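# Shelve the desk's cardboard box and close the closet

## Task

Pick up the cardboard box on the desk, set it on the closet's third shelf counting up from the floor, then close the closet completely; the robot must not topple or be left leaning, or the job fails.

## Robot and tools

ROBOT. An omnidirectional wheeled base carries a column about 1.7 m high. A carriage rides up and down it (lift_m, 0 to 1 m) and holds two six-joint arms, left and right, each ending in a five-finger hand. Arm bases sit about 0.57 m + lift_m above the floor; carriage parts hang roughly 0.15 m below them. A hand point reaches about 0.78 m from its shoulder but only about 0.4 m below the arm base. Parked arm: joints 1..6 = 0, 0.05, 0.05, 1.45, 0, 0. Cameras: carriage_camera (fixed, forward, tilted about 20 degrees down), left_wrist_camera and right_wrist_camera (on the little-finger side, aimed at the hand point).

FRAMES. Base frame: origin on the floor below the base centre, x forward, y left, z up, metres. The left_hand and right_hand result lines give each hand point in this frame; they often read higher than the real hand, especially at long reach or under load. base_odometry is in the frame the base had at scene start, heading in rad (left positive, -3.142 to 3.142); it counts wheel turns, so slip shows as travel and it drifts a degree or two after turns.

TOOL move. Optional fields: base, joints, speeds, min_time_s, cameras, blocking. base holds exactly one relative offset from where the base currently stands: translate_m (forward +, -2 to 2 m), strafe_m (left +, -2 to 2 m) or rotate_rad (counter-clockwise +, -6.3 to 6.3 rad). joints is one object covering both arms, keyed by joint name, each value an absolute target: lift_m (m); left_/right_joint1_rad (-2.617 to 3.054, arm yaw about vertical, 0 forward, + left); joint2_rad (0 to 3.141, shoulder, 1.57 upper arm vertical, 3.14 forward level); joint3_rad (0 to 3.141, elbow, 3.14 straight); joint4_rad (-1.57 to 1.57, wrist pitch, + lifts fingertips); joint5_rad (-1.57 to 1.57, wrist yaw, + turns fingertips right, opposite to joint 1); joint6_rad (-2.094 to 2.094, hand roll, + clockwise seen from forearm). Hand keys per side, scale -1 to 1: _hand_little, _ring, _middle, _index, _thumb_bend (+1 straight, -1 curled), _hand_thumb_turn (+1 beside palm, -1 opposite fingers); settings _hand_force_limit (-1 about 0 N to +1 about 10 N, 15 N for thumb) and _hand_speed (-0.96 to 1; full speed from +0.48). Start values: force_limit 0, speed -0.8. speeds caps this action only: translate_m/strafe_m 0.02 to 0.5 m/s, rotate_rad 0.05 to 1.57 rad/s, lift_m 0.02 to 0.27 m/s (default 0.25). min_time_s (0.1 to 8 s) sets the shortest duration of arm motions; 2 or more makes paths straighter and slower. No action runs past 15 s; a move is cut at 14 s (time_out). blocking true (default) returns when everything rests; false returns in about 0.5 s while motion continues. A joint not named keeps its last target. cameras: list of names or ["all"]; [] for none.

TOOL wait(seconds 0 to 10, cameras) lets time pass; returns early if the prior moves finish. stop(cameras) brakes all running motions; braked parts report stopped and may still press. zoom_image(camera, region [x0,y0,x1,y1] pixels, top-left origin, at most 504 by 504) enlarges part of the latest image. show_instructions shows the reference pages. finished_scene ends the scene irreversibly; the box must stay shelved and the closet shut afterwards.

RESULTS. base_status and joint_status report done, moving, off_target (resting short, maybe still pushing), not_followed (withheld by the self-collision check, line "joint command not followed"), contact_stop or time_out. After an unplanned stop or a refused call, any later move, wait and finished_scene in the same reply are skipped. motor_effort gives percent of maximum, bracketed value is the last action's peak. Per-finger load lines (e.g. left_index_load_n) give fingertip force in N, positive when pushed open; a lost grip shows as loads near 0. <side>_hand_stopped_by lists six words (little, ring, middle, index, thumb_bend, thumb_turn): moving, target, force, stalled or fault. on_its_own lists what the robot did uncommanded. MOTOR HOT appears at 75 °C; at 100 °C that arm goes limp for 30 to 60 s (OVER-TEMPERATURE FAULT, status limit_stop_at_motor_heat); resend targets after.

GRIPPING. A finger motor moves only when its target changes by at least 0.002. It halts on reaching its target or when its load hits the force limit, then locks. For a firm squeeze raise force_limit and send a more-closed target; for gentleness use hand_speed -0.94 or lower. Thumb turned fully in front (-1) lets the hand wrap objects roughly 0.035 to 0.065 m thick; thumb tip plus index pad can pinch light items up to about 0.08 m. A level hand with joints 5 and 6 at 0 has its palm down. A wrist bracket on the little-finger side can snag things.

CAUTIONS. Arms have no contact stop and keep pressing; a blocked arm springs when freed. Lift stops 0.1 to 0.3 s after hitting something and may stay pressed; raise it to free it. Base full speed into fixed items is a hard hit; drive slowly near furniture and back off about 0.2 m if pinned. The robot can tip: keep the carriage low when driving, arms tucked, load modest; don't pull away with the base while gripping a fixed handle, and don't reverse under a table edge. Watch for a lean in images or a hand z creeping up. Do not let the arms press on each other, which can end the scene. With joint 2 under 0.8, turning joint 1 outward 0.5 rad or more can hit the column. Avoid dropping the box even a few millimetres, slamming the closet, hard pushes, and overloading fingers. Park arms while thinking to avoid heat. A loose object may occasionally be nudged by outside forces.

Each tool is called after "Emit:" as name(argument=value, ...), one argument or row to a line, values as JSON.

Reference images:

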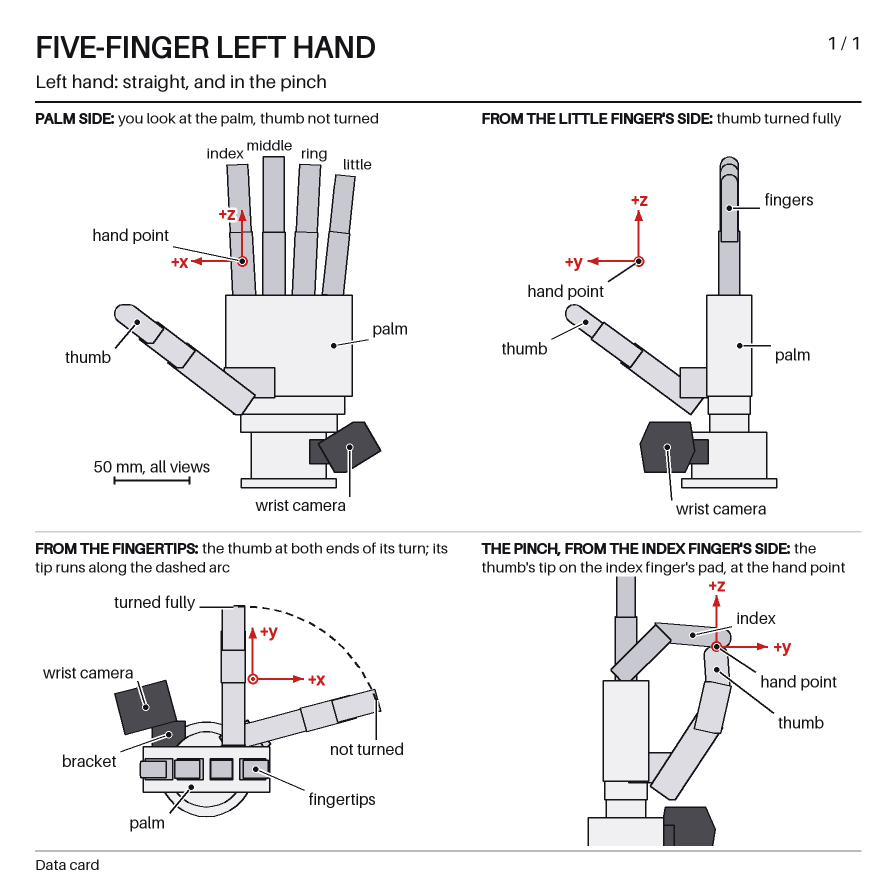

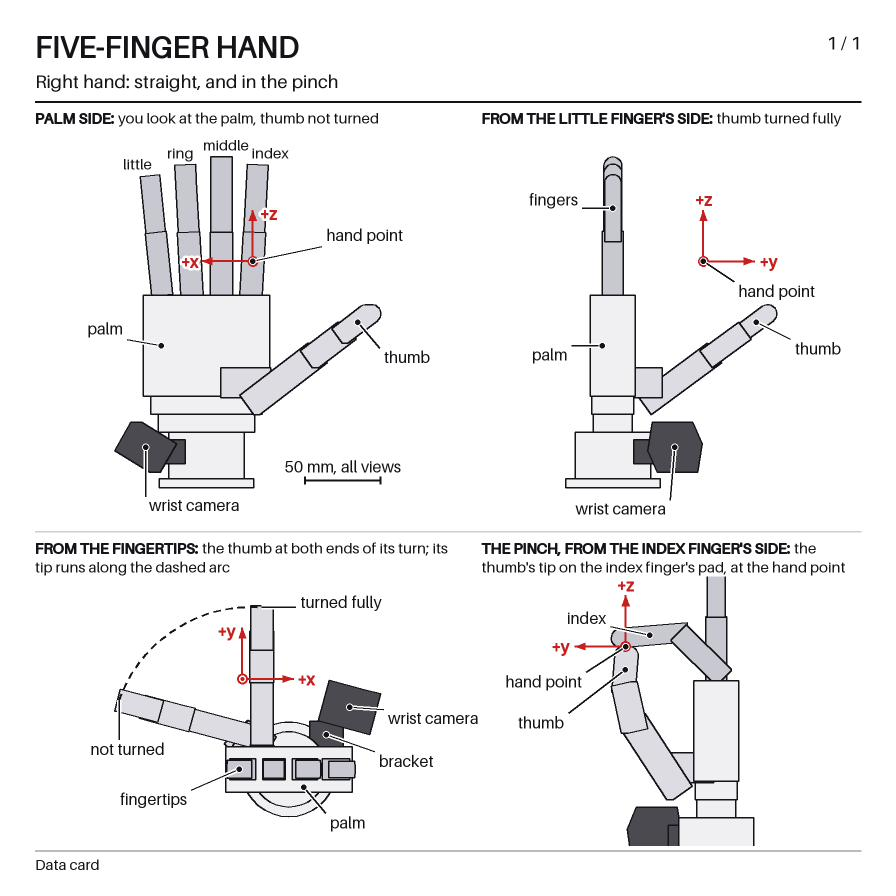

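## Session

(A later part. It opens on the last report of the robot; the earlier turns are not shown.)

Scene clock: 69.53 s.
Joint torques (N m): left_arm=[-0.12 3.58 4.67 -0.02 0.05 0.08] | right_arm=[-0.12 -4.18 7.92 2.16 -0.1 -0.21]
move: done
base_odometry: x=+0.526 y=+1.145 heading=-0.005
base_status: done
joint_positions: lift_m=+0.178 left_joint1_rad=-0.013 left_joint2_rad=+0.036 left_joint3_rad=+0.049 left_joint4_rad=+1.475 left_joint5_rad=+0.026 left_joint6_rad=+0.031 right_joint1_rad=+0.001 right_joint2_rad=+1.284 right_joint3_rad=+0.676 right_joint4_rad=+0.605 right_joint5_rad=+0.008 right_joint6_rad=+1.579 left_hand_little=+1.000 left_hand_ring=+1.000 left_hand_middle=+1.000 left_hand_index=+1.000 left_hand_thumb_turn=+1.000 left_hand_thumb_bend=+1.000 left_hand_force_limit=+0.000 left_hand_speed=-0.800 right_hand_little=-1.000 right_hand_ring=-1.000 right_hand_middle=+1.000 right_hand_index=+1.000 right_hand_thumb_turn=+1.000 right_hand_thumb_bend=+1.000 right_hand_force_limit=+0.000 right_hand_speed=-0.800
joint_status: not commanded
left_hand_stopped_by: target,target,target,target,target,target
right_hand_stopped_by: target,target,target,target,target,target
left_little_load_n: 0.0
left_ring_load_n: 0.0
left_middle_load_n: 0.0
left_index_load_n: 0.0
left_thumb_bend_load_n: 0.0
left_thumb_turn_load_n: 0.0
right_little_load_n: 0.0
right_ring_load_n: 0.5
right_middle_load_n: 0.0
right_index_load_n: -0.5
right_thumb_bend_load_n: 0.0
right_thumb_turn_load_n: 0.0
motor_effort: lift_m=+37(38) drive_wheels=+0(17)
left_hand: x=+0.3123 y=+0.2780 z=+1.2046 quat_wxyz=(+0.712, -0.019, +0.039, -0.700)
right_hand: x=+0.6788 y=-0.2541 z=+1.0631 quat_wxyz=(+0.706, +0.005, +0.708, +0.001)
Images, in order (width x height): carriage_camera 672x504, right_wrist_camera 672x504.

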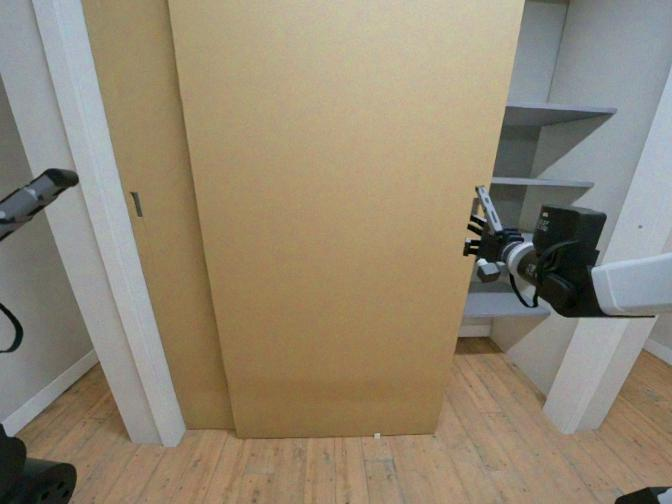

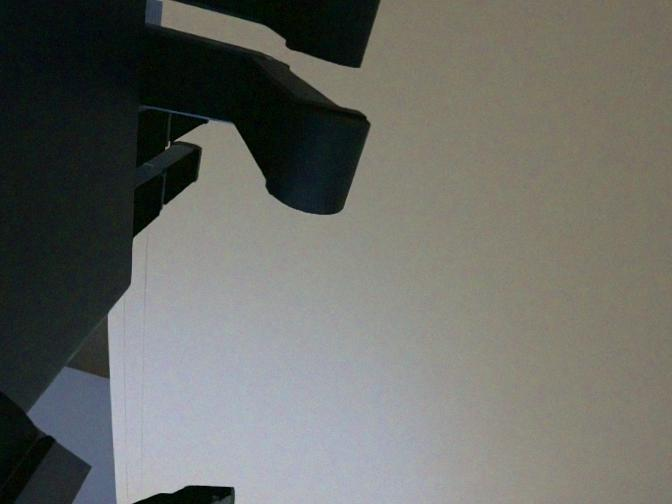

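Emit:
move(
  base={"strafe_m": -0.76},
  joints={"lift_m": 0.3, "right_joint1_rad": 0, "right_joint2_rad": 0.05, "right_joint3_rad": 0.05, "right_joint4_rad": 1.45, "right_joint5_rad": 0, "right_joint6_rad": 0, "right_hand_ring": 1, "right_hand_little": 1},
  min_time_s=2.5,
  cameras=["carriage_camera"],
)

Scene clock: 74.17 s.
Joint torques (N m): left_arm=[-0.23 3.51 4.85 0 0.05 0.06] | right_arm=[-0.31 3.08 3.43 0.11 -0.04 -0.25]
move: done
base_odometry: x=+0.522 y=+0.385 heading=-0.006
base_status: done
joint_positions: lift_m=+0.300 left_joint1_rad=-0.012 left_joint2_rad=+0.036 left_joint3_rad=+0.049 left_joint4_rad=+1.475 left_joint5_rad=+0.027 left_joint6_rad=+0.031 right_joint1_rad=+0.002 right_joint2_rad=+0.064 right_joint3_rad=+0.062 right_joint4_rad=+1.440 right_joint5_rad=+0.002 right_joint6_rad=+0.009 left_hand_little=+1.000 left_hand_ring=+1.000 left_hand_middle=+1.000 left_hand_index=+1.000 left_hand_thumb_turn=+1.000 left_hand_thumb_bend=+1.000 left_hand_force_limit=+0.000 left_hand_speed=-0.800 right_hand_little=+1.000 right_hand_ring=+1.000 right_hand_middle=+1.000 right_hand_index=+1.000 right_hand_thumb_turn=+1.000 right_hand_thumb_bend=+1.000 right_hand_force_limit=+0.000 right_hand_speed=-0.800
joint_status: all done
left_hand_stopped_by: target,target,target,target,target,target
right_hand_stopped_by: target,target,target,target,target,target
left_little_load_n: 0.0
left_ring_load_n: 0.0
left_middle_load_n: 0.0
left_index_load_n: 0.0
left_thumb_bend_load_n: 0.0
left_thumb_turn_load_n: 0.0
right_little_load_n: 0.0
right_ring_load_n: 0.0
right_middle_load_n: 0.0
right_index_load_n: 0.0
right_thumb_bend_load_n: 0.0
right_thumb_turn_load_n: 0.0
motor_effort: lift_m=+35(44) drive_wheels=-1(13)
left_hand: x=+0.3122 y=+0.2779 z=+1.3266 quat_wxyz=(+0.713, -0.019, +0.039, -0.700)
right_hand: x=+0.3259 y=-0.2820 z=+1.3269 quat_wxyz=(+0.709, -0.046, +0.048, -0.702)
Images, in order (width x height): carriage_camera 672x504.

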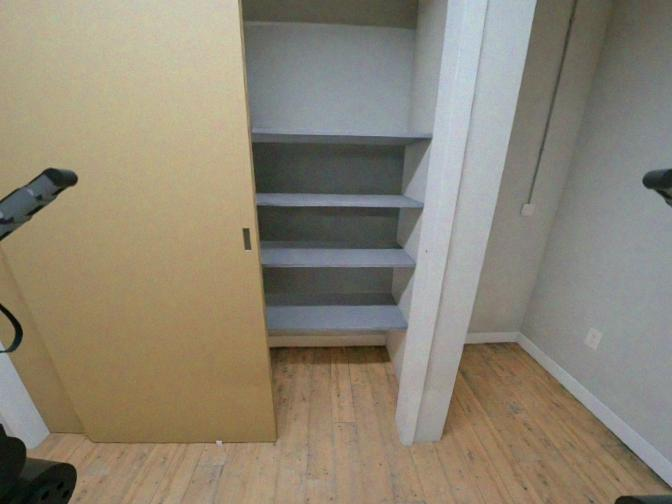

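Emit:
zoom_image(
  camera="carriage_camera",
  region=[230, 110, 450, 360],
)

Emit:
move(
  base={"rotate_rad": 2.9},
  cameras=["carriage_camera"],
)

Scaled by 2.016 from the camera's image (finer frame: 960x720).

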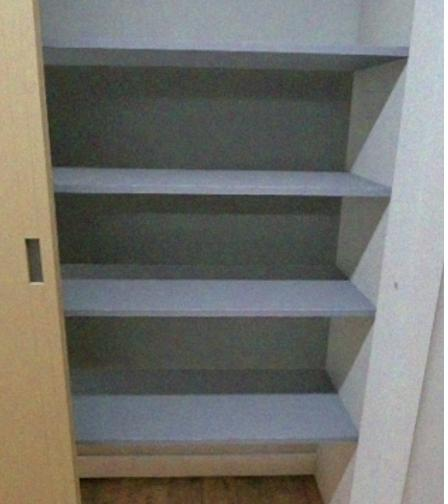

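Scene clock: 79.40 s.
Joint torques (N m): left_arm=[-0.16 3.56 4.81 0.01 0.05 0.07] | right_arm=[-0.23 3.11 3.58 -0.01 -0.09 -0.29]
move: done
base_odometry: x=+0.522 y=+0.385 heading=+2.894
base_status: done
joint_positions: lift_m=+0.300 left_joint1_rad=-0.012 left_joint2_rad=+0.036 left_joint3_rad=+0.049 left_joint4_rad=+1.474 left_joint5_rad=+0.027 left_joint6_rad=+0.031 right_joint1_rad=+0.002 right_joint2_rad=+0.064 right_joint3_rad=+0.059 right_joint4_rad=+1.444 right_joint5_rad=+0.002 right_joint6_rad=+0.009 left_hand_little=+1.000 left_hand_ring=+1.000 left_hand_middle=+1.000 left_hand_index=+1.000 left_hand_thumb_turn=+1.000 left_hand_thumb_bend=+1.000 left_hand_force_limit=+0.000 left_hand_speed=-0.800 right_hand_little=+1.000 right_hand_ring=+1.000 right_hand_middle=+1.000 right_hand_index=+1.000 right_hand_thumb_turn=+1.000 right_hand_thumb_bend=+1.000 right_hand_force_limit=+0.000 right_hand_speed=-0.800
joint_status: not commanded
left_hand_stopped_by: target,target,target,target,target,target
right_hand_stopped_by: target,target,target,target,target,target
left_little_load_n: 0.0
left_ring_load_n: 0.0
left_middle_load_n: 0.0
left_index_load_n: 0.0
left_thumb_bend_load_n: 0.0
left_thumb_turn_load_n: 0.0
right_little_load_n: 0.0
right_ring_load_n: 0.0
right_middle_load_n: 0.0
right_index_load_n: 0.0
right_thumb_bend_load_n: 0.0
right_thumb_turn_load_n: 0.0
motor_effort: lift_m=+36(38) drive_wheels=+5(16)
left_hand: x=+0.3124 y=+0.2779 z=+1.3266 quat_wxyz=(+0.713, -0.019, +0.039, -0.700)
right_hand: x=+0.3257 y=-0.2820 z=+1.3264 quat_wxyz=(+0.709, -0.045, +0.047, -0.702)
Images, in order (width x height): carriage_camera 672x504.

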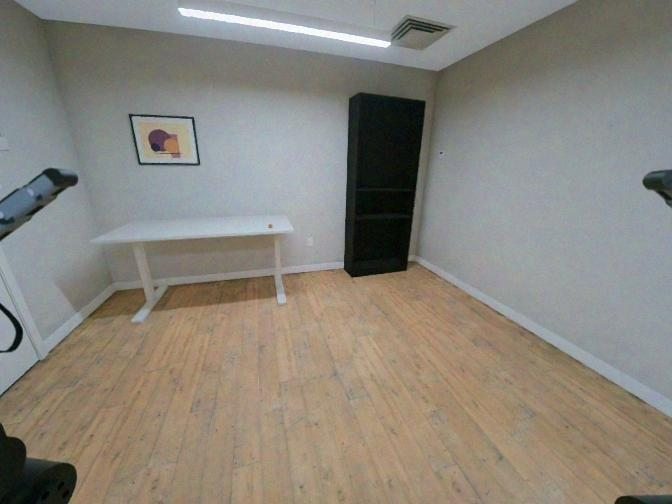

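Emit:
zoom_image(
  camera="carriage_camera",
  region=[240, 205, 310, 255],
)

Emit:
move(
  base={"rotate_rad": 0.248},
  cameras=[],
)

Emit:
move(
  base={"translate_m": 1.3},
  cameras=["carriage_camera"],
)

Emit:
zoom_image(
  camera="carriage_camera",
  region=[200, 180, 480, 390],
)

Scaled by 7.200 from the camera's image (finer frame: 960x720).

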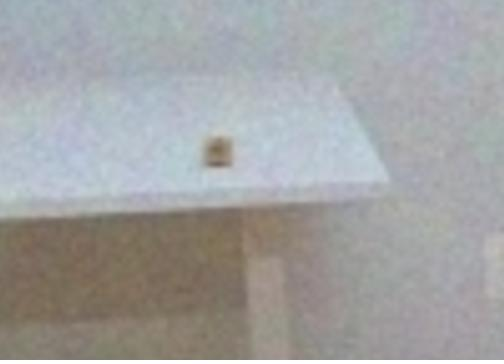

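Scene clock: 81.83 s.
Joint torques (N m): left_arm=[-0.16 3.58 4.83 -0.05 0.06 0.08] | right_arm=[-0.18 3.22 3.48 0 -0.04 -0.22]
move: done
base_odometry: x=+0.522 y=+0.385 heading=-3.141
base_status: done
joint_positions: lift_m=+0.300 left_joint1_rad=-0.012 left_joint2_rad=+0.036 left_joint3_rad=+0.049 left_joint4_rad=+1.475 left_joint5_rad=+0.027 left_joint6_rad=+0.031 right_joint1_rad=+0.002 right_joint2_rad=+0.064 right_joint3_rad=+0.059 right_joint4_rad=+1.446 right_joint5_rad=+0.002 right_joint6_rad=+0.009 left_hand_little=+1.000 left_hand_ring=+1.000 left_hand_middle=+1.000 left_hand_index=+1.000 left_hand_thumb_turn=+1.000 left_hand_thumb_bend=+1.000 left_hand_force_limit=+0.000 left_hand_speed=-0.800 right_hand_little=+1.000 right_hand_ring=+1.000 right_hand_middle=+1.000 right_hand_index=+1.000 right_hand_thumb_turn=+1.000 right_hand_thumb_bend=+1.000 right_hand_force_limit=+0.000 right_hand_speed=-0.800
joint_status: not commanded
left_hand_stopped_by: target,target,target,target,target,target
right_hand_stopped_by: target,target,target,target,target,target
left_little_load_n: 0.5
left_ring_load_n: 0.0
left_middle_load_n: 0.0
left_index_load_n: 0.0
left_thumb_bend_load_n: 0.0
left_thumb_turn_load_n: 0.0
right_little_load_n: 0.0
right_ring_load_n: 0.0
right_middle_load_n: 0.0
right_index_load_n: 0.0
right_thumb_bend_load_n: 0.0
right_thumb_turn_load_n: 0.0
motor_effort: lift_m=+35(37) drive_wheels=+6(13)
left_hand: x=+0.3123 y=+0.2779 z=+1.3266 quat_wxyz=(+0.713, -0.019, +0.039, -0.700)
right_hand: x=+0.3253 y=-0.2819 z=+1.3265 quat_wxyz=(+0.709, -0.045, +0.047, -0.702)

Scene clock: 86.73 s.
Joint torques (N m): left_arm=[-0.13 3.45 4.71 -0.01 0.05 0.08] | right_arm=[-0.29 3.07 3.47 0.01 -0.02 -0.26]
move: done
base_odometry: x=-0.778 y=+0.384 heading=-3.141
base_status: done
joint_positions: lift_m=+0.300 left_joint1_rad=-0.012 left_joint2_rad=+0.036 left_joint3_rad=+0.049 left_joint4_rad=+1.474 left_joint5_rad=+0.027 left_joint6_rad=+0.031 right_joint1_rad=+0.002 right_joint2_rad=+0.064 right_joint3_rad=+0.059 right_joint4_rad=+1.448 right_joint5_rad=+0.002 right_joint6_rad=+0.009 left_hand_little=+1.000 left_hand_ring=+1.000 left_hand_middle=+1.000 left_hand_index=+1.000 left_hand_thumb_turn=+1.000 left_hand_thumb_bend=+1.000 left_hand_force_limit=+0.000 left_hand_speed=-0.800 right_hand_little=+1.000 right_hand_ring=+1.000 right_hand_middle=+1.000 right_hand_index=+1.000 right_hand_thumb_turn=+1.000 right_hand_thumb_bend=+1.000 right_hand_force_limit=+0.000 right_hand_speed=-0.800
joint_status: not commanded
left_hand_stopped_by: target,target,target,target,target,target
right_hand_stopped_by: target,target,target,target,target,target
left_little_load_n: 0.0
left_ring_load_n: 0.0
left_middle_load_n: 0.0
left_index_load_n: 0.0
left_thumb_bend_load_n: 0.0
left_thumb_turn_load_n: 0.0
right_little_load_n: 0.0
right_ring_load_n: 0.0
right_middle_load_n: 0.0
right_index_load_n: 0.0
right_thumb_bend_load_n: 0.0
right_thumb_turn_load_n: 0.0
motor_effort: lift_m=+36(37) drive_wheels=-3(21)
left_hand: x=+0.3124 y=+0.2779 z=+1.3266 quat_wxyz=(+0.713, -0.019, +0.039, -0.700)
right_hand: x=+0.3248 y=-0.2819 z=+1.3267 quat_wxyz=(+0.709, -0.044, +0.046, -0.702)
Images, in order (width x height): carriage_camera 672x504.

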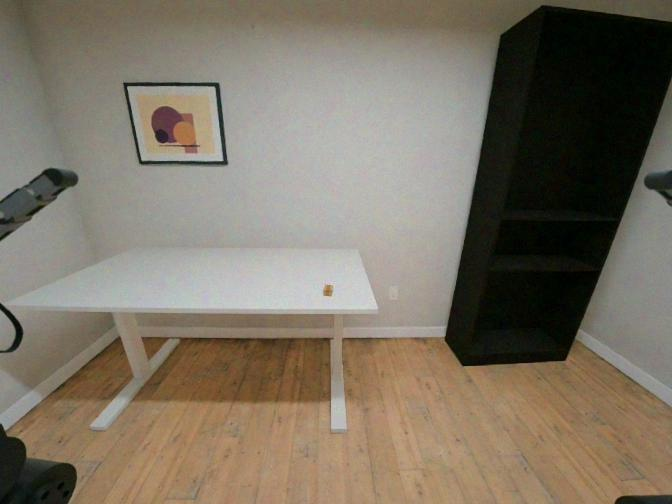

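Scaled by 1.800 from the camera's image (finer frame: 960x720).

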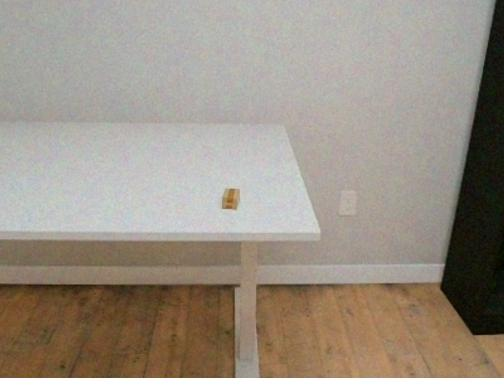

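Emit:
move(
  base={"translate_m": 0.3},
  speeds={"translate_m": 0.25},
  cameras=["carriage_camera"],
)

Emit:
zoom_image(
  camera="carriage_camera",
  region=[290, 300, 390, 400],
)

Scene clock: 92.40 s.
Joint torques (N m): left_arm=[-0.18 3.51 4.98 0.03 0.04 0.07] | right_arm=[-0.08 3.12 3.59 0.01 -0.07 -0.27]
move: done
base_odometry: x=-1.079 y=+0.384 heading=-3.141
base_status: done
joint_positions: lift_m=+0.300 left_joint1_rad=-0.012 left_joint2_rad=+0.036 left_joint3_rad=+0.049 left_joint4_rad=+1.474 left_joint5_rad=+0.027 left_joint6_rad=+0.031 right_joint1_rad=+0.002 right_joint2_rad=+0.064 right_joint3_rad=+0.059 right_joint4_rad=+1.450 right_joint5_rad=+0.002 right_joint6_rad=+0.009 left_hand_little=+1.000 left_hand_ring=+1.000 left_hand_middle=+1.000 left_hand_index=+1.000 left_hand_thumb_turn=+1.000 left_hand_thumb_bend=+1.000 left_hand_force_limit=+0.000 left_hand_speed=-0.800 right_hand_little=+1.000 right_hand_ring=+1.000 right_hand_middle=+1.000 right_hand_index=+1.000 right_hand_thumb_turn=+1.000 right_hand_thumb_bend=+1.000 right_hand_force_limit=+0.000 right_hand_speed=-0.800
joint_status: not commanded
left_hand_stopped_by: target,target,target,target,target,target
right_hand_stopped_by: target,target,target,target,target,target
left_little_load_n: 0.0
left_ring_load_n: 0.0
left_middle_load_n: 0.0
left_index_load_n: 0.0
left_thumb_bend_load_n: 0.0
left_thumb_turn_load_n: 0.5
right_little_load_n: 0.0
right_ring_load_n: 0.0
right_middle_load_n: 0.0
right_index_load_n: 0.0
right_thumb_bend_load_n: 0.0
right_thumb_turn_load_n: -0.5
motor_effort: lift_m=+36(37) drive_wheels=-2(17)
left_hand: x=+0.3124 y=+0.2779 z=+1.3266 quat_wxyz=(+0.713, -0.019, +0.039, -0.700)
right_hand: x=+0.3243 y=-0.2819 z=+1.3269 quat_wxyz=(+0.709, -0.044, +0.045, -0.702)
Images, in order (width x height): carriage_camera 672x504.

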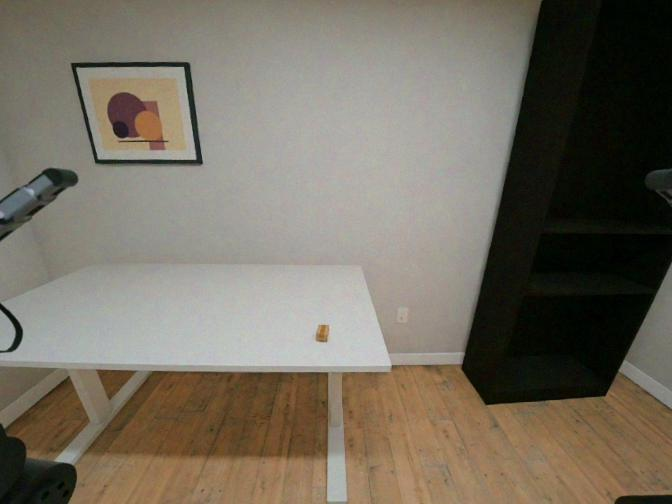

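Scaled by 5.040 from the camera's image (finer frame: 960x720).

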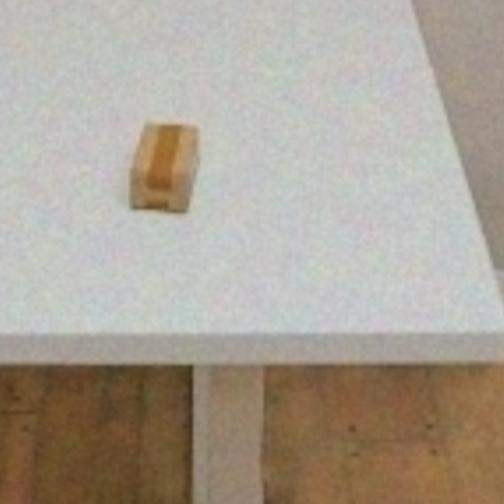

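Emit:
move(
  base={"strafe_m": 0.339},
  joints={"right_joint1_rad": 0, "right_joint2_rad": 1.84, "right_joint3_rad": 1.24, "right_joint4_rad": -0.1, "right_joint5_rad": 0, "right_joint6_rad": 0, "right_hand_ring": -1, "right_hand_little": -1, "right_hand_thumb_turn": -1, "lift_m": 0.3},
  min_time_s=3,
  cameras=["carriage_camera", "right_wrist_camera"],
)

Emit:
zoom_image(
  camera="carriage_camera",
  region=[360, 220, 560, 420],
)

Scene clock: 104.60 s.
Joint torques (N m): left_arm=[-0.2 3.52 4.78 0.01 0.04 0.04] | right_arm=[-0.05 -8.8 8.16 1.74 -0.02 -0.29]
move: done
base_odometry: x=-1.078 y=+0.045 heading=-3.141
base_status: done
joint_positions: lift_m=+0.300 left_joint1_rad=-0.013 left_joint2_rad=+0.036 left_joint3_rad=+0.049 left_joint4_rad=+1.474 left_joint5_rad=+0.026 left_joint6_rad=+0.031 right_joint1_rad=+0.002 right_joint2_rad=+1.818 right_joint3_rad=+1.211 right_joint4_rad=-0.087 right_joint5_rad=+0.000 right_joint6_rad=+0.009 left_hand_little=+1.000 left_hand_ring=+1.000 left_hand_middle=+1.000 left_hand_index=+1.000 left_hand_thumb_turn=+1.000 left_hand_thumb_bend=+1.000 left_hand_force_limit=+0.000 left_hand_speed=-0.800 right_hand_little=-1.000 right_hand_ring=-1.000 right_hand_middle=+1.000 right_hand_index=+1.000 right_hand_thumb_turn=-1.000 right_hand_thumb_bend=+1.000 right_hand_force_limit=+0.000 right_hand_speed=-0.800
joint_status: all done
left_hand_stopped_by: target,target,target,target,target,target
right_hand_stopped_by: target,target,target,target,target,target
left_little_load_n: 0.0
left_ring_load_n: 0.0
left_middle_load_n: 0.0
left_index_load_n: 0.0
left_thumb_bend_load_n: 0.0
left_thumb_turn_load_n: 0.0
right_little_load_n: 0.0
right_ring_load_n: 0.0
right_middle_load_n: 0.0
right_index_load_n: 0.0
right_thumb_bend_load_n: 0.0
right_thumb_turn_load_n: 0.0
motor_effort: lift_m=+36(37) drive_wheels=-1(13)
left_hand: x=+0.3124 y=+0.2780 z=+1.3266 quat_wxyz=(+0.712, -0.019, +0.039, -0.700)
right_hand: x=+0.7173 y=-0.2808 z=+0.9407 quat_wxyz=(+0.302, -0.638, +0.642, -0.299)
Images, in order (width x height): carriage_camera 672x504, right_wrist_camera 672x504.

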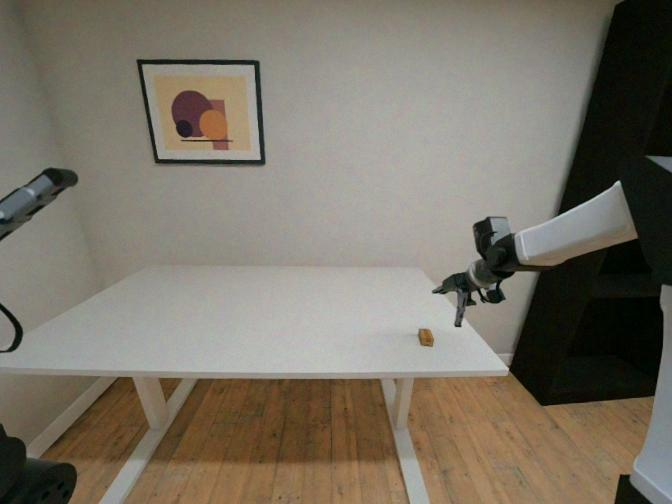

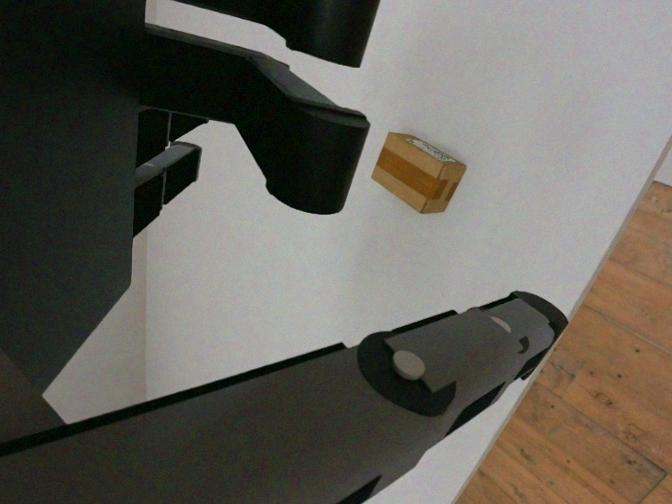

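Scaled by 2.520 from the camera's image (finer frame: 960x720).

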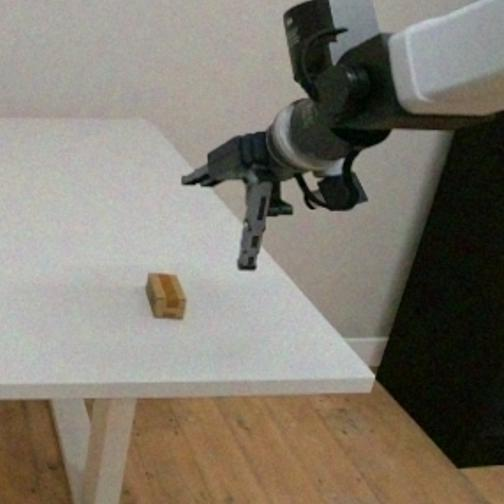

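Emit:
move(
  joints={"lift_m": 0.18},
  cameras=["carriage_camera", "right_wrist_camera"],
)

Emit:
zoom_image(
  camera="carriage_camera",
  region=[360, 180, 560, 380],
)

Scene clock: 107.77 s.
Joint torques (N m): left_arm=[-0.16 3.44 4.92 0 0.06 0.07] | right_arm=[-0.08 -10.06 7.39 1.9 0.03 -0.26]
move: done
base_odometry: x=-1.078 y=+0.045 heading=-3.141
base_status: not commanded
joint_positions: lift_m=+0.180 left_joint1_rad=-0.013 left_joint2_rad=+0.036 left_joint3_rad=+0.049 left_joint4_rad=+1.475 left_joint5_rad=+0.026 left_joint6_rad=+0.031 right_joint1_rad=+0.002 right_joint2_rad=+1.827 right_joint3_rad=+1.224 right_joint4_rad=-0.101 right_joint5_rad=+0.000 right_joint6_rad=+0.009 left_hand_little=+1.000 left_hand_ring=+1.000 left_hand_middle=+1.000 left_hand_index=+1.000 left_hand_thumb_turn=+1.000 left_hand_thumb_bend=+1.000 left_hand_force_limit=+0.000 left_hand_speed=-0.800 right_hand_little=-1.000 right_hand_ring=-1.000 right_hand_middle=+1.000 right_hand_index=+1.000 right_hand_thumb_turn=-1.000 right_hand_thumb_bend=+1.000 right_hand_force_limit=+0.000 right_hand_speed=-0.800
joint_status: all done
left_hand_stopped_by: target,target,target,target,target,target
right_hand_stopped_by: target,target,target,target,target,target
left_little_load_n: 0.0
left_ring_load_n: 0.0
left_middle_load_n: 0.0
left_index_load_n: 0.0
left_thumb_bend_load_n: 0.0
left_thumb_turn_load_n: 0.0
right_little_load_n: 0.0
right_ring_load_n: 0.0
right_middle_load_n: 0.0
right_index_load_n: 0.0
right_thumb_bend_load_n: 0.0
right_thumb_turn_load_n: 0.0
motor_effort: lift_m=+32(33) drive_wheels=-1(1)
left_hand: x=+0.3123 y=+0.2780 z=+1.2070 quat_wxyz=(+0.712, -0.019, +0.039, -0.700)
right_hand: x=+0.7177 y=-0.2808 z=+0.8193 quat_wxyz=(+0.299, -0.640, +0.644, -0.295)
Images, in order (width x height): carriage_camera 672x504, right_wrist_camera 672x504.

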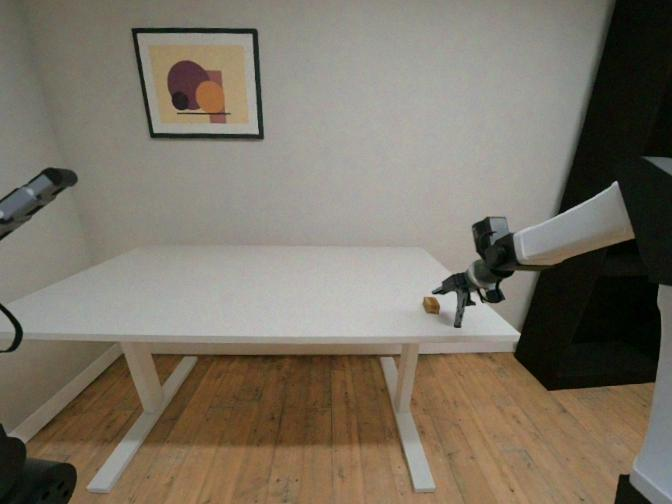

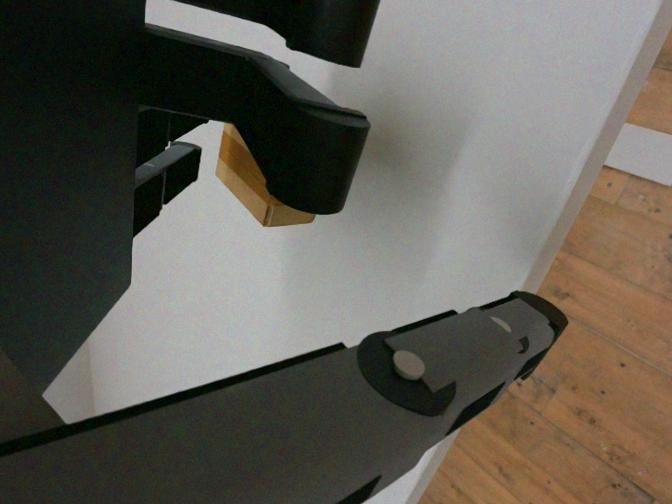

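Scaled by 2.520 from the camera's image (finer frame: 960x720).

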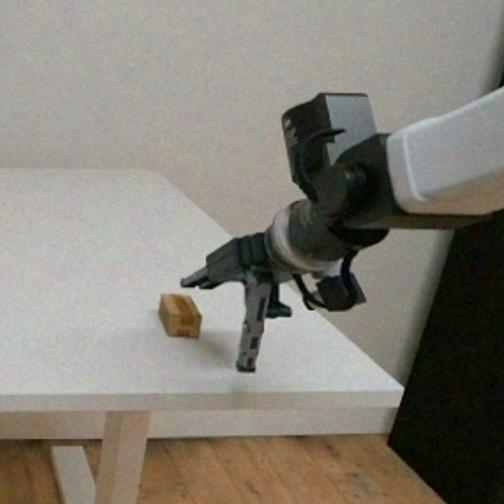

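Emit:
move(
  base={"translate_m": 0.09},
  speeds={"translate_m": 0.1},
  cameras=[],
)

Emit:
move(
  base={"strafe_m": 0.01},
  speeds={"strafe_m": 0.1},
  cameras=["carriage_camera", "right_wrist_camera"],
)

Emit:
zoom_image(
  camera="carriage_camera",
  region=[380, 230, 520, 370],
)

Scene clock: 112.30 s.
Joint torques (N m): left_arm=[-0.13 3.45 4.81 -0.01 0.05 0.07] | right_arm=[-0.32 -10.18 7.16 1.88 0.01 -0.28]
move: done
base_odometry: x=-1.168 y=+0.044 heading=-3.140
base_status: done
joint_positions: lift_m=+0.180 left_joint1_rad=-0.013 left_joint2_rad=+0.036 left_joint3_rad=+0.049 left_joint4_rad=+1.474 left_joint5_rad=+0.026 left_joint6_rad=+0.031 right_joint1_rad=+0.002 right_joint2_rad=+1.827 right_joint3_rad=+1.224 right_joint4_rad=-0.101 right_joint5_rad=+0.000 right_joint6_rad=+0.009 left_hand_little=+1.000 left_hand_ring=+1.000 left_hand_middle=+1.000 left_hand_index=+1.000 left_hand_thumb_turn=+1.000 left_hand_thumb_bend=+1.000 left_hand_force_limit=+0.000 left_hand_speed=-0.800 right_hand_little=-1.000 right_hand_ring=-1.000 right_hand_middle=+1.000 right_hand_index=+1.000 right_hand_thumb_turn=-1.000 right_hand_thumb_bend=+1.000 right_hand_force_limit=+0.000 right_hand_speed=-0.800
joint_status: not commanded
left_hand_stopped_by: target,target,target,target,target,target
right_hand_stopped_by: target,target,target,target,target,target
left_little_load_n: 0.0
left_ring_load_n: 0.0
left_middle_load_n: 0.0
left_index_load_n: 0.0
left_thumb_bend_load_n: 0.0
left_thumb_turn_load_n: 0.0
right_little_load_n: 0.0
right_ring_load_n: 0.0
right_middle_load_n: 0.0
right_index_load_n: 0.0
right_thumb_bend_load_n: 0.0
right_thumb_turn_load_n: 0.0
motor_effort: lift_m=+32(33) drive_wheels=-2(11)
left_hand: x=+0.3125 y=+0.2780 z=+1.2069 quat_wxyz=(+0.712, -0.019, +0.039, -0.700)
right_hand: x=+0.7177 y=-0.2808 z=+0.8193 quat_wxyz=(+0.299, -0.640, +0.644, -0.295)

Scene clock: 113.00 s.
Joint torques (N m): left_arm=[-0.13 3.51 4.72 0.02 0.03 0.07] | right_arm=[-0.32 -9.96 7.09 1.88 -0.06 -0.29]
move: done
base_odometry: x=-1.168 y=+0.034 heading=-3.141
base_status: done
joint_positions: lift_m=+0.180 left_joint1_rad=-0.013 left_joint2_rad=+0.036 left_joint3_rad=+0.049 left_joint4_rad=+1.474 left_joint5_rad=+0.026 left_joint6_rad=+0.031 right_joint1_rad=+0.003 right_joint2_rad=+1.827 right_joint3_rad=+1.224 right_joint4_rad=-0.101 right_joint5_rad=-0.001 right_joint6_rad=+0.009 left_hand_little=+1.000 left_hand_ring=+1.000 left_hand_middle=+1.000 left_hand_index=+1.000 left_hand_thumb_turn=+1.000 left_hand_thumb_bend=+1.000 left_hand_force_limit=+0.000 left_hand_speed=-0.800 right_hand_little=-1.000 right_hand_ring=-1.000 right_hand_middle=+1.000 right_hand_index=+1.000 right_hand_thumb_turn=-1.000 right_hand_thumb_bend=+1.000 right_hand_force_limit=+0.000 right_hand_speed=-0.800
joint_status: not commanded
left_hand_stopped_by: target,target,target,target,target,target
right_hand_stopped_by: target,target,target,target,target,target
left_little_load_n: 0.0
left_ring_load_n: 0.0
left_middle_load_n: 0.0
left_index_load_n: 0.0
left_thumb_bend_load_n: 0.0
left_thumb_turn_load_n: 0.0
right_little_load_n: 0.0
right_ring_load_n: 0.0
right_middle_load_n: 0.0
right_index_load_n: 0.0
right_thumb_bend_load_n: 0.0
right_thumb_turn_load_n: 0.0
motor_effort: lift_m=+31(32) drive_wheels=+5(11)
left_hand: x=+0.3125 y=+0.2780 z=+1.2069 quat_wxyz=(+0.712, -0.019, +0.039, -0.700)
right_hand: x=+0.7176 y=-0.2801 z=+0.8193 quat_wxyz=(+0.299, -0.640, +0.643, -0.295)
Images, in order (width x height): carriage_camera 672x504, right_wrist_camera 672x504.

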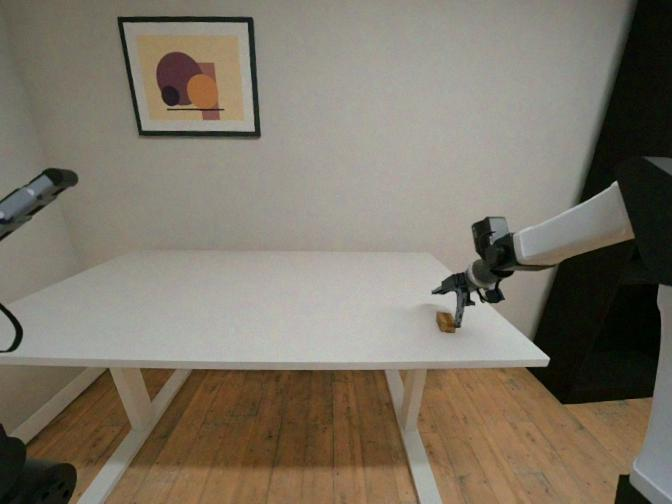

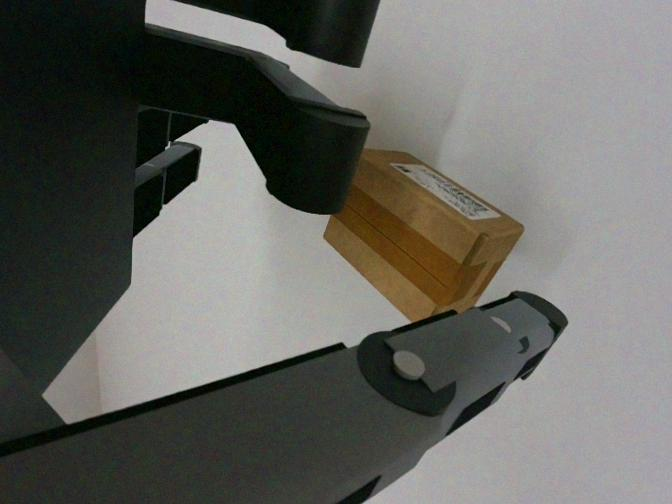

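Scaled by 3.600 from the camera's image (finer frame: 960x720).

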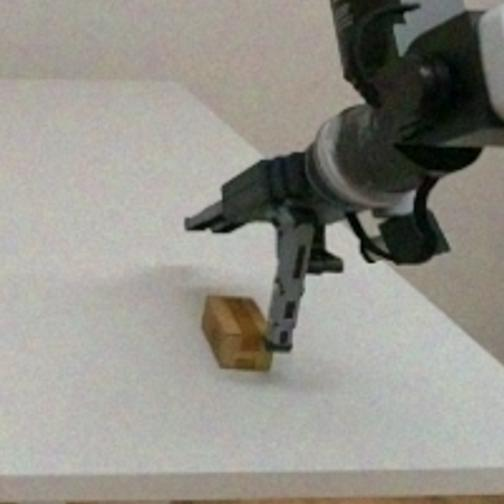

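Emit:
move(
  base={"strafe_m": 0.031},
  joints={"right_joint5_rad": 0.12},
  speeds={"strafe_m": 0.1},
  cameras=[],
)

Emit:
move(
  base={"translate_m": 0.012},
  joints={"lift_m": 0.16},
  speeds={"translate_m": 0.05},
  cameras=["carriage_camera", "right_wrist_camera"],
)

Emit:
zoom_image(
  camera="carriage_camera",
  region=[380, 230, 520, 370],
)

Scene clock: 115.53 s.
Joint torques (N m): left_arm=[-0.17 3.48 4.96 0.03 0.04 0.07] | right_arm=[-0.2 -9.85 7.01 1.92 0.08 -0.26]
move: done
base_odometry: x=-1.169 y=+0.003 heading=-3.141
base_status: done
joint_positions: lift_m=+0.180 left_joint1_rad=-0.013 left_joint2_rad=+0.036 left_joint3_rad=+0.049 left_joint4_rad=+1.474 left_joint5_rad=+0.026 left_joint6_rad=+0.031 right_joint1_rad=+0.002 right_joint2_rad=+1.827 right_joint3_rad=+1.224 right_joint4_rad=-0.101 right_joint5_rad=+0.112 right_joint6_rad=+0.009 left_hand_little=+1.000 left_hand_ring=+1.000 left_hand_middle=+1.000 left_hand_index=+1.000 left_hand_thumb_turn=+1.000 left_hand_thumb_bend=+1.000 left_hand_force_limit=+0.000 left_hand_speed=-0.800 right_hand_little=-1.000 right_hand_ring=-1.000 right_hand_middle=+1.000 right_hand_index=+1.000 right_hand_thumb_turn=-1.000 right_hand_thumb_bend=+1.000 right_hand_force_limit=+0.000 right_hand_speed=-0.800
joint_status: all done
left_hand_stopped_by: target,target,target,target,target,target
right_hand_stopped_by: target,target,target,target,target,target
left_little_load_n: 0.0
left_ring_load_n: 0.0
left_middle_load_n: 0.0
left_index_load_n: 0.0
left_thumb_bend_load_n: 0.0
left_thumb_turn_load_n: 0.0
right_little_load_n: 0.0
right_ring_load_n: 0.0
right_middle_load_n: 0.0
right_index_load_n: 0.0
right_thumb_bend_load_n: 0.0
right_thumb_turn_load_n: 0.0
motor_effort: lift_m=+31(33) drive_wheels=+0(13)
left_hand: x=+0.3125 y=+0.2780 z=+1.2069 quat_wxyz=(+0.712, -0.019, +0.039, -0.700)
right_hand: x=+0.7194 y=-0.3024 z=+0.8178 quat_wxyz=(+0.262, -0.622, +0.659, -0.331)

Scene clock: 116.30 s.
Joint torques (N m): left_arm=[-0.2 3.55 4.82 0.02 0.05 0.06] | right_arm=[-0.27 -10.25 7.05 1.88 0.16 -0.29]
move: done
base_odometry: x=-1.180 y=+0.003 heading=-3.141
base_status: done
joint_positions: lift_m=+0.160 left_joint1_rad=-0.013 left_joint2_rad=+0.036 left_joint3_rad=+0.049 left_joint4_rad=+1.475 left_joint5_rad=+0.026 left_joint6_rad=+0.031 right_joint1_rad=+0.002 right_joint2_rad=+1.829 right_joint3_rad=+1.224 right_joint4_rad=-0.101 right_joint5_rad=+0.113 right_joint6_rad=+0.009 left_hand_little=+1.000 left_hand_ring=+1.000 left_hand_middle=+1.000 left_hand_index=+1.000 left_hand_thumb_turn=+1.000 left_hand_thumb_bend=+1.000 left_hand_force_limit=+0.000 left_hand_speed=-0.800 right_hand_little=-1.000 right_hand_ring=-1.000 right_hand_middle=+1.000 right_hand_index=+1.000 right_hand_thumb_turn=-1.000 right_hand_thumb_bend=+1.000 right_hand_force_limit=+0.000 right_hand_speed=-0.800
joint_status: all done
left_hand_stopped_by: target,target,target,target,target,target
right_hand_stopped_by: target,target,target,target,target,target
left_little_load_n: 0.0
left_ring_load_n: 0.0
left_middle_load_n: 0.0
left_index_load_n: 0.0
left_thumb_bend_load_n: 0.0
left_thumb_turn_load_n: 0.0
right_little_load_n: 0.0
right_ring_load_n: 0.0
right_middle_load_n: 0.0
right_index_load_n: 0.0
right_thumb_bend_load_n: 0.0
right_thumb_turn_load_n: 0.0
motor_effort: lift_m=+31(32) drive_wheels=+4(9)
left_hand: x=+0.3122 y=+0.2780 z=+1.1871 quat_wxyz=(+0.712, -0.019, +0.039, -0.700)
right_hand: x=+0.7193 y=-0.3027 z=+0.7971 quat_wxyz=(+0.261, -0.622, +0.660, -0.331)
Images, in order (width x height): carriage_camera 672x504, right_wrist_camera 672x504.

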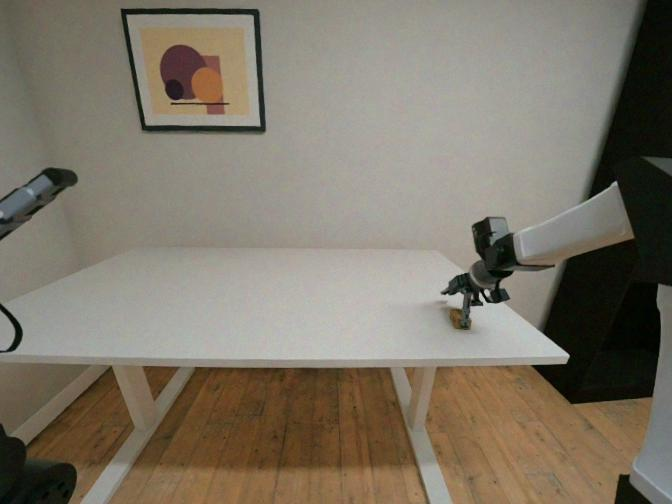

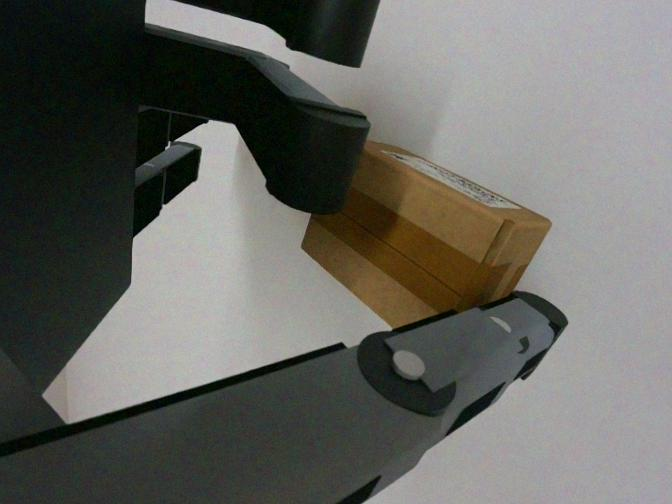

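Scaled by 3.600 from the camera's image (finer frame: 960x720).

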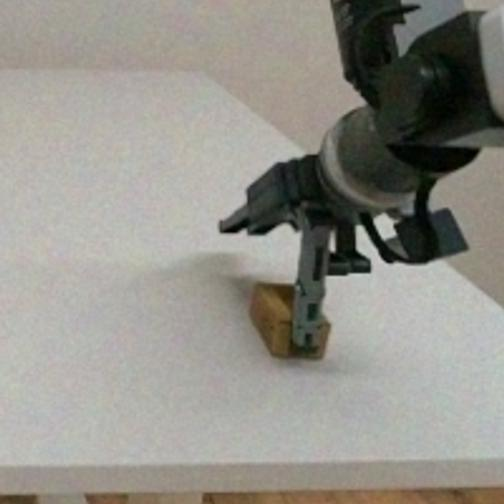

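Emit:
move(
  base={"strafe_m": -0.009},
  speeds={"strafe_m": 0.1},
  cameras=[],
)

Emit:
move(
  joints={"lift_m": 0.147},
  speeds={"lift_m": 0.04},
  cameras=["carriage_camera", "right_wrist_camera"],
)

Emit:
zoom_image(
  camera="carriage_camera",
  region=[400, 250, 520, 370],
)

Scene clock: 118.60 s.
Joint torques (N m): left_arm=[-0.08 3.62 4.77 0.03 0.04 0.06] | right_arm=[0.14 -10.09 7.16 1.89 0.13 -0.26]
move: done
base_odometry: x=-1.180 y=+0.012 heading=-3.140
base_status: done
joint_positions: lift_m=+0.160 left_joint1_rad=-0.013 left_joint2_rad=+0.036 left_joint3_rad=+0.049 left_joint4_rad=+1.475 left_joint5_rad=+0.026 left_joint6_rad=+0.031 right_joint1_rad=+0.000 right_joint2_rad=+1.829 right_joint3_rad=+1.224 right_joint4_rad=-0.101 right_joint5_rad=+0.116 right_joint6_rad=+0.009 left_hand_little=+1.000 left_hand_ring=+1.000 left_hand_middle=+1.000 left_hand_index=+1.000 left_hand_thumb_turn=+1.000 left_hand_thumb_bend=+1.000 left_hand_force_limit=+0.000 left_hand_speed=-0.800 right_hand_little=-1.000 right_hand_ring=-1.000 right_hand_middle=+1.000 right_hand_index=+1.000 right_hand_thumb_turn=-1.000 right_hand_thumb_bend=+1.000 right_hand_force_limit=+0.000 right_hand_speed=-0.800
joint_status: not commanded
left_hand_stopped_by: target,target,target,target,target,target
right_hand_stopped_by: target,target,target,target,target,target
left_little_load_n: 0.5
left_ring_load_n: 0.0
left_middle_load_n: 0.0
left_index_load_n: 0.0
left_thumb_bend_load_n: 0.0
left_thumb_turn_load_n: 0.0
right_little_load_n: 0.0
right_ring_load_n: 0.0
right_middle_load_n: 0.0
right_index_load_n: 0.0
right_thumb_bend_load_n: 0.0
right_thumb_turn_load_n: 0.0
motor_effort: lift_m=+31(32) drive_wheels=-2(11)
left_hand: x=+0.3122 y=+0.2781 z=+1.1871 quat_wxyz=(+0.712, -0.019, +0.039, -0.700)
right_hand: x=+0.7195 y=-0.3043 z=+0.7973 quat_wxyz=(+0.260, -0.621, +0.661, -0.332)

Scene clock: 119.27 s.
Joint torques (N m): left_arm=[-0.08 3.49 4.79 -0.03 0.04 0.07] | right_arm=[0.09 -10.02 7.05 1.83 0.08 -0.27]
move: done
base_odometry: x=-1.180 y=+0.012 heading=-3.140
base_status: not commanded
joint_positions: lift_m=+0.147 left_joint1_rad=-0.013 left_joint2_rad=+0.036 left_joint3_rad=+0.049 left_joint4_rad=+1.476 left_joint5_rad=+0.026 left_joint6_rad=+0.031 right_joint1_rad=+0.000 right_joint2_rad=+1.829 right_joint3_rad=+1.224 right_joint4_rad=-0.099 right_joint5_rad=+0.116 right_joint6_rad=+0.009 left_hand_little=+1.000 left_hand_ring=+1.000 left_hand_middle=+1.000 left_hand_index=+1.000 left_hand_thumb_turn=+1.000 left_hand_thumb_bend=+1.000 left_hand_force_limit=+0.000 left_hand_speed=-0.800 right_hand_little=-1.000 right_hand_ring=-1.000 right_hand_middle=+1.000 right_hand_index=+1.000 right_hand_thumb_turn=-1.000 right_hand_thumb_bend=+1.000 right_hand_force_limit=+0.000 right_hand_speed=-0.800
joint_status: all done
left_hand_stopped_by: target,target,target,target,target,target
right_hand_stopped_by: target,target,target,target,target,target
left_little_load_n: 0.0
left_ring_load_n: 0.0
left_middle_load_n: 0.0
left_index_load_n: 0.0
left_thumb_bend_load_n: 0.0
left_thumb_turn_load_n: 0.0
right_little_load_n: 0.0
right_ring_load_n: 0.0
right_middle_load_n: 0.5
right_index_load_n: 0.0
right_thumb_bend_load_n: 0.0
right_thumb_turn_load_n: 0.0
motor_effort: lift_m=+31(31) drive_wheels=-2(2)
left_hand: x=+0.3120 y=+0.2781 z=+1.1742 quat_wxyz=(+0.713, -0.019, +0.038, -0.700)
right_hand: x=+0.7199 y=-0.3043 z=+0.7846 quat_wxyz=(+0.261, -0.621, +0.660, -0.333)
Images, in order (width x height): carriage_camera 672x504, right_wrist_camera 672x504.

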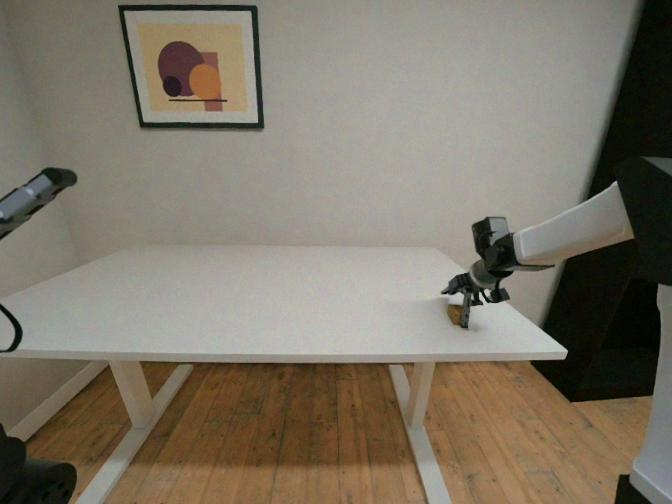

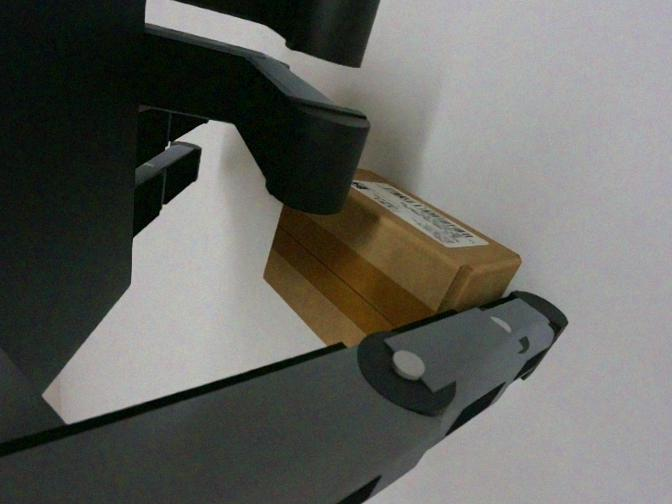

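Scaled by 4.200 from the camera's image (finer frame: 960x720).

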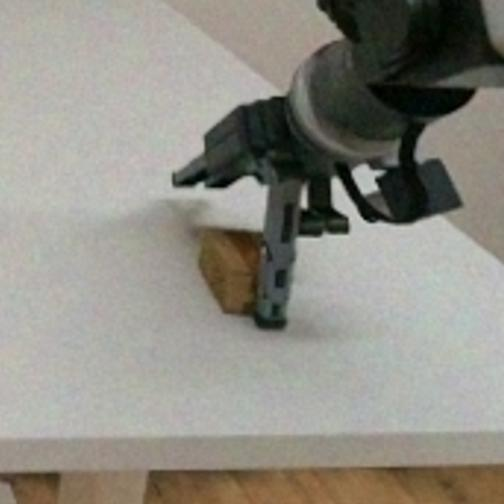

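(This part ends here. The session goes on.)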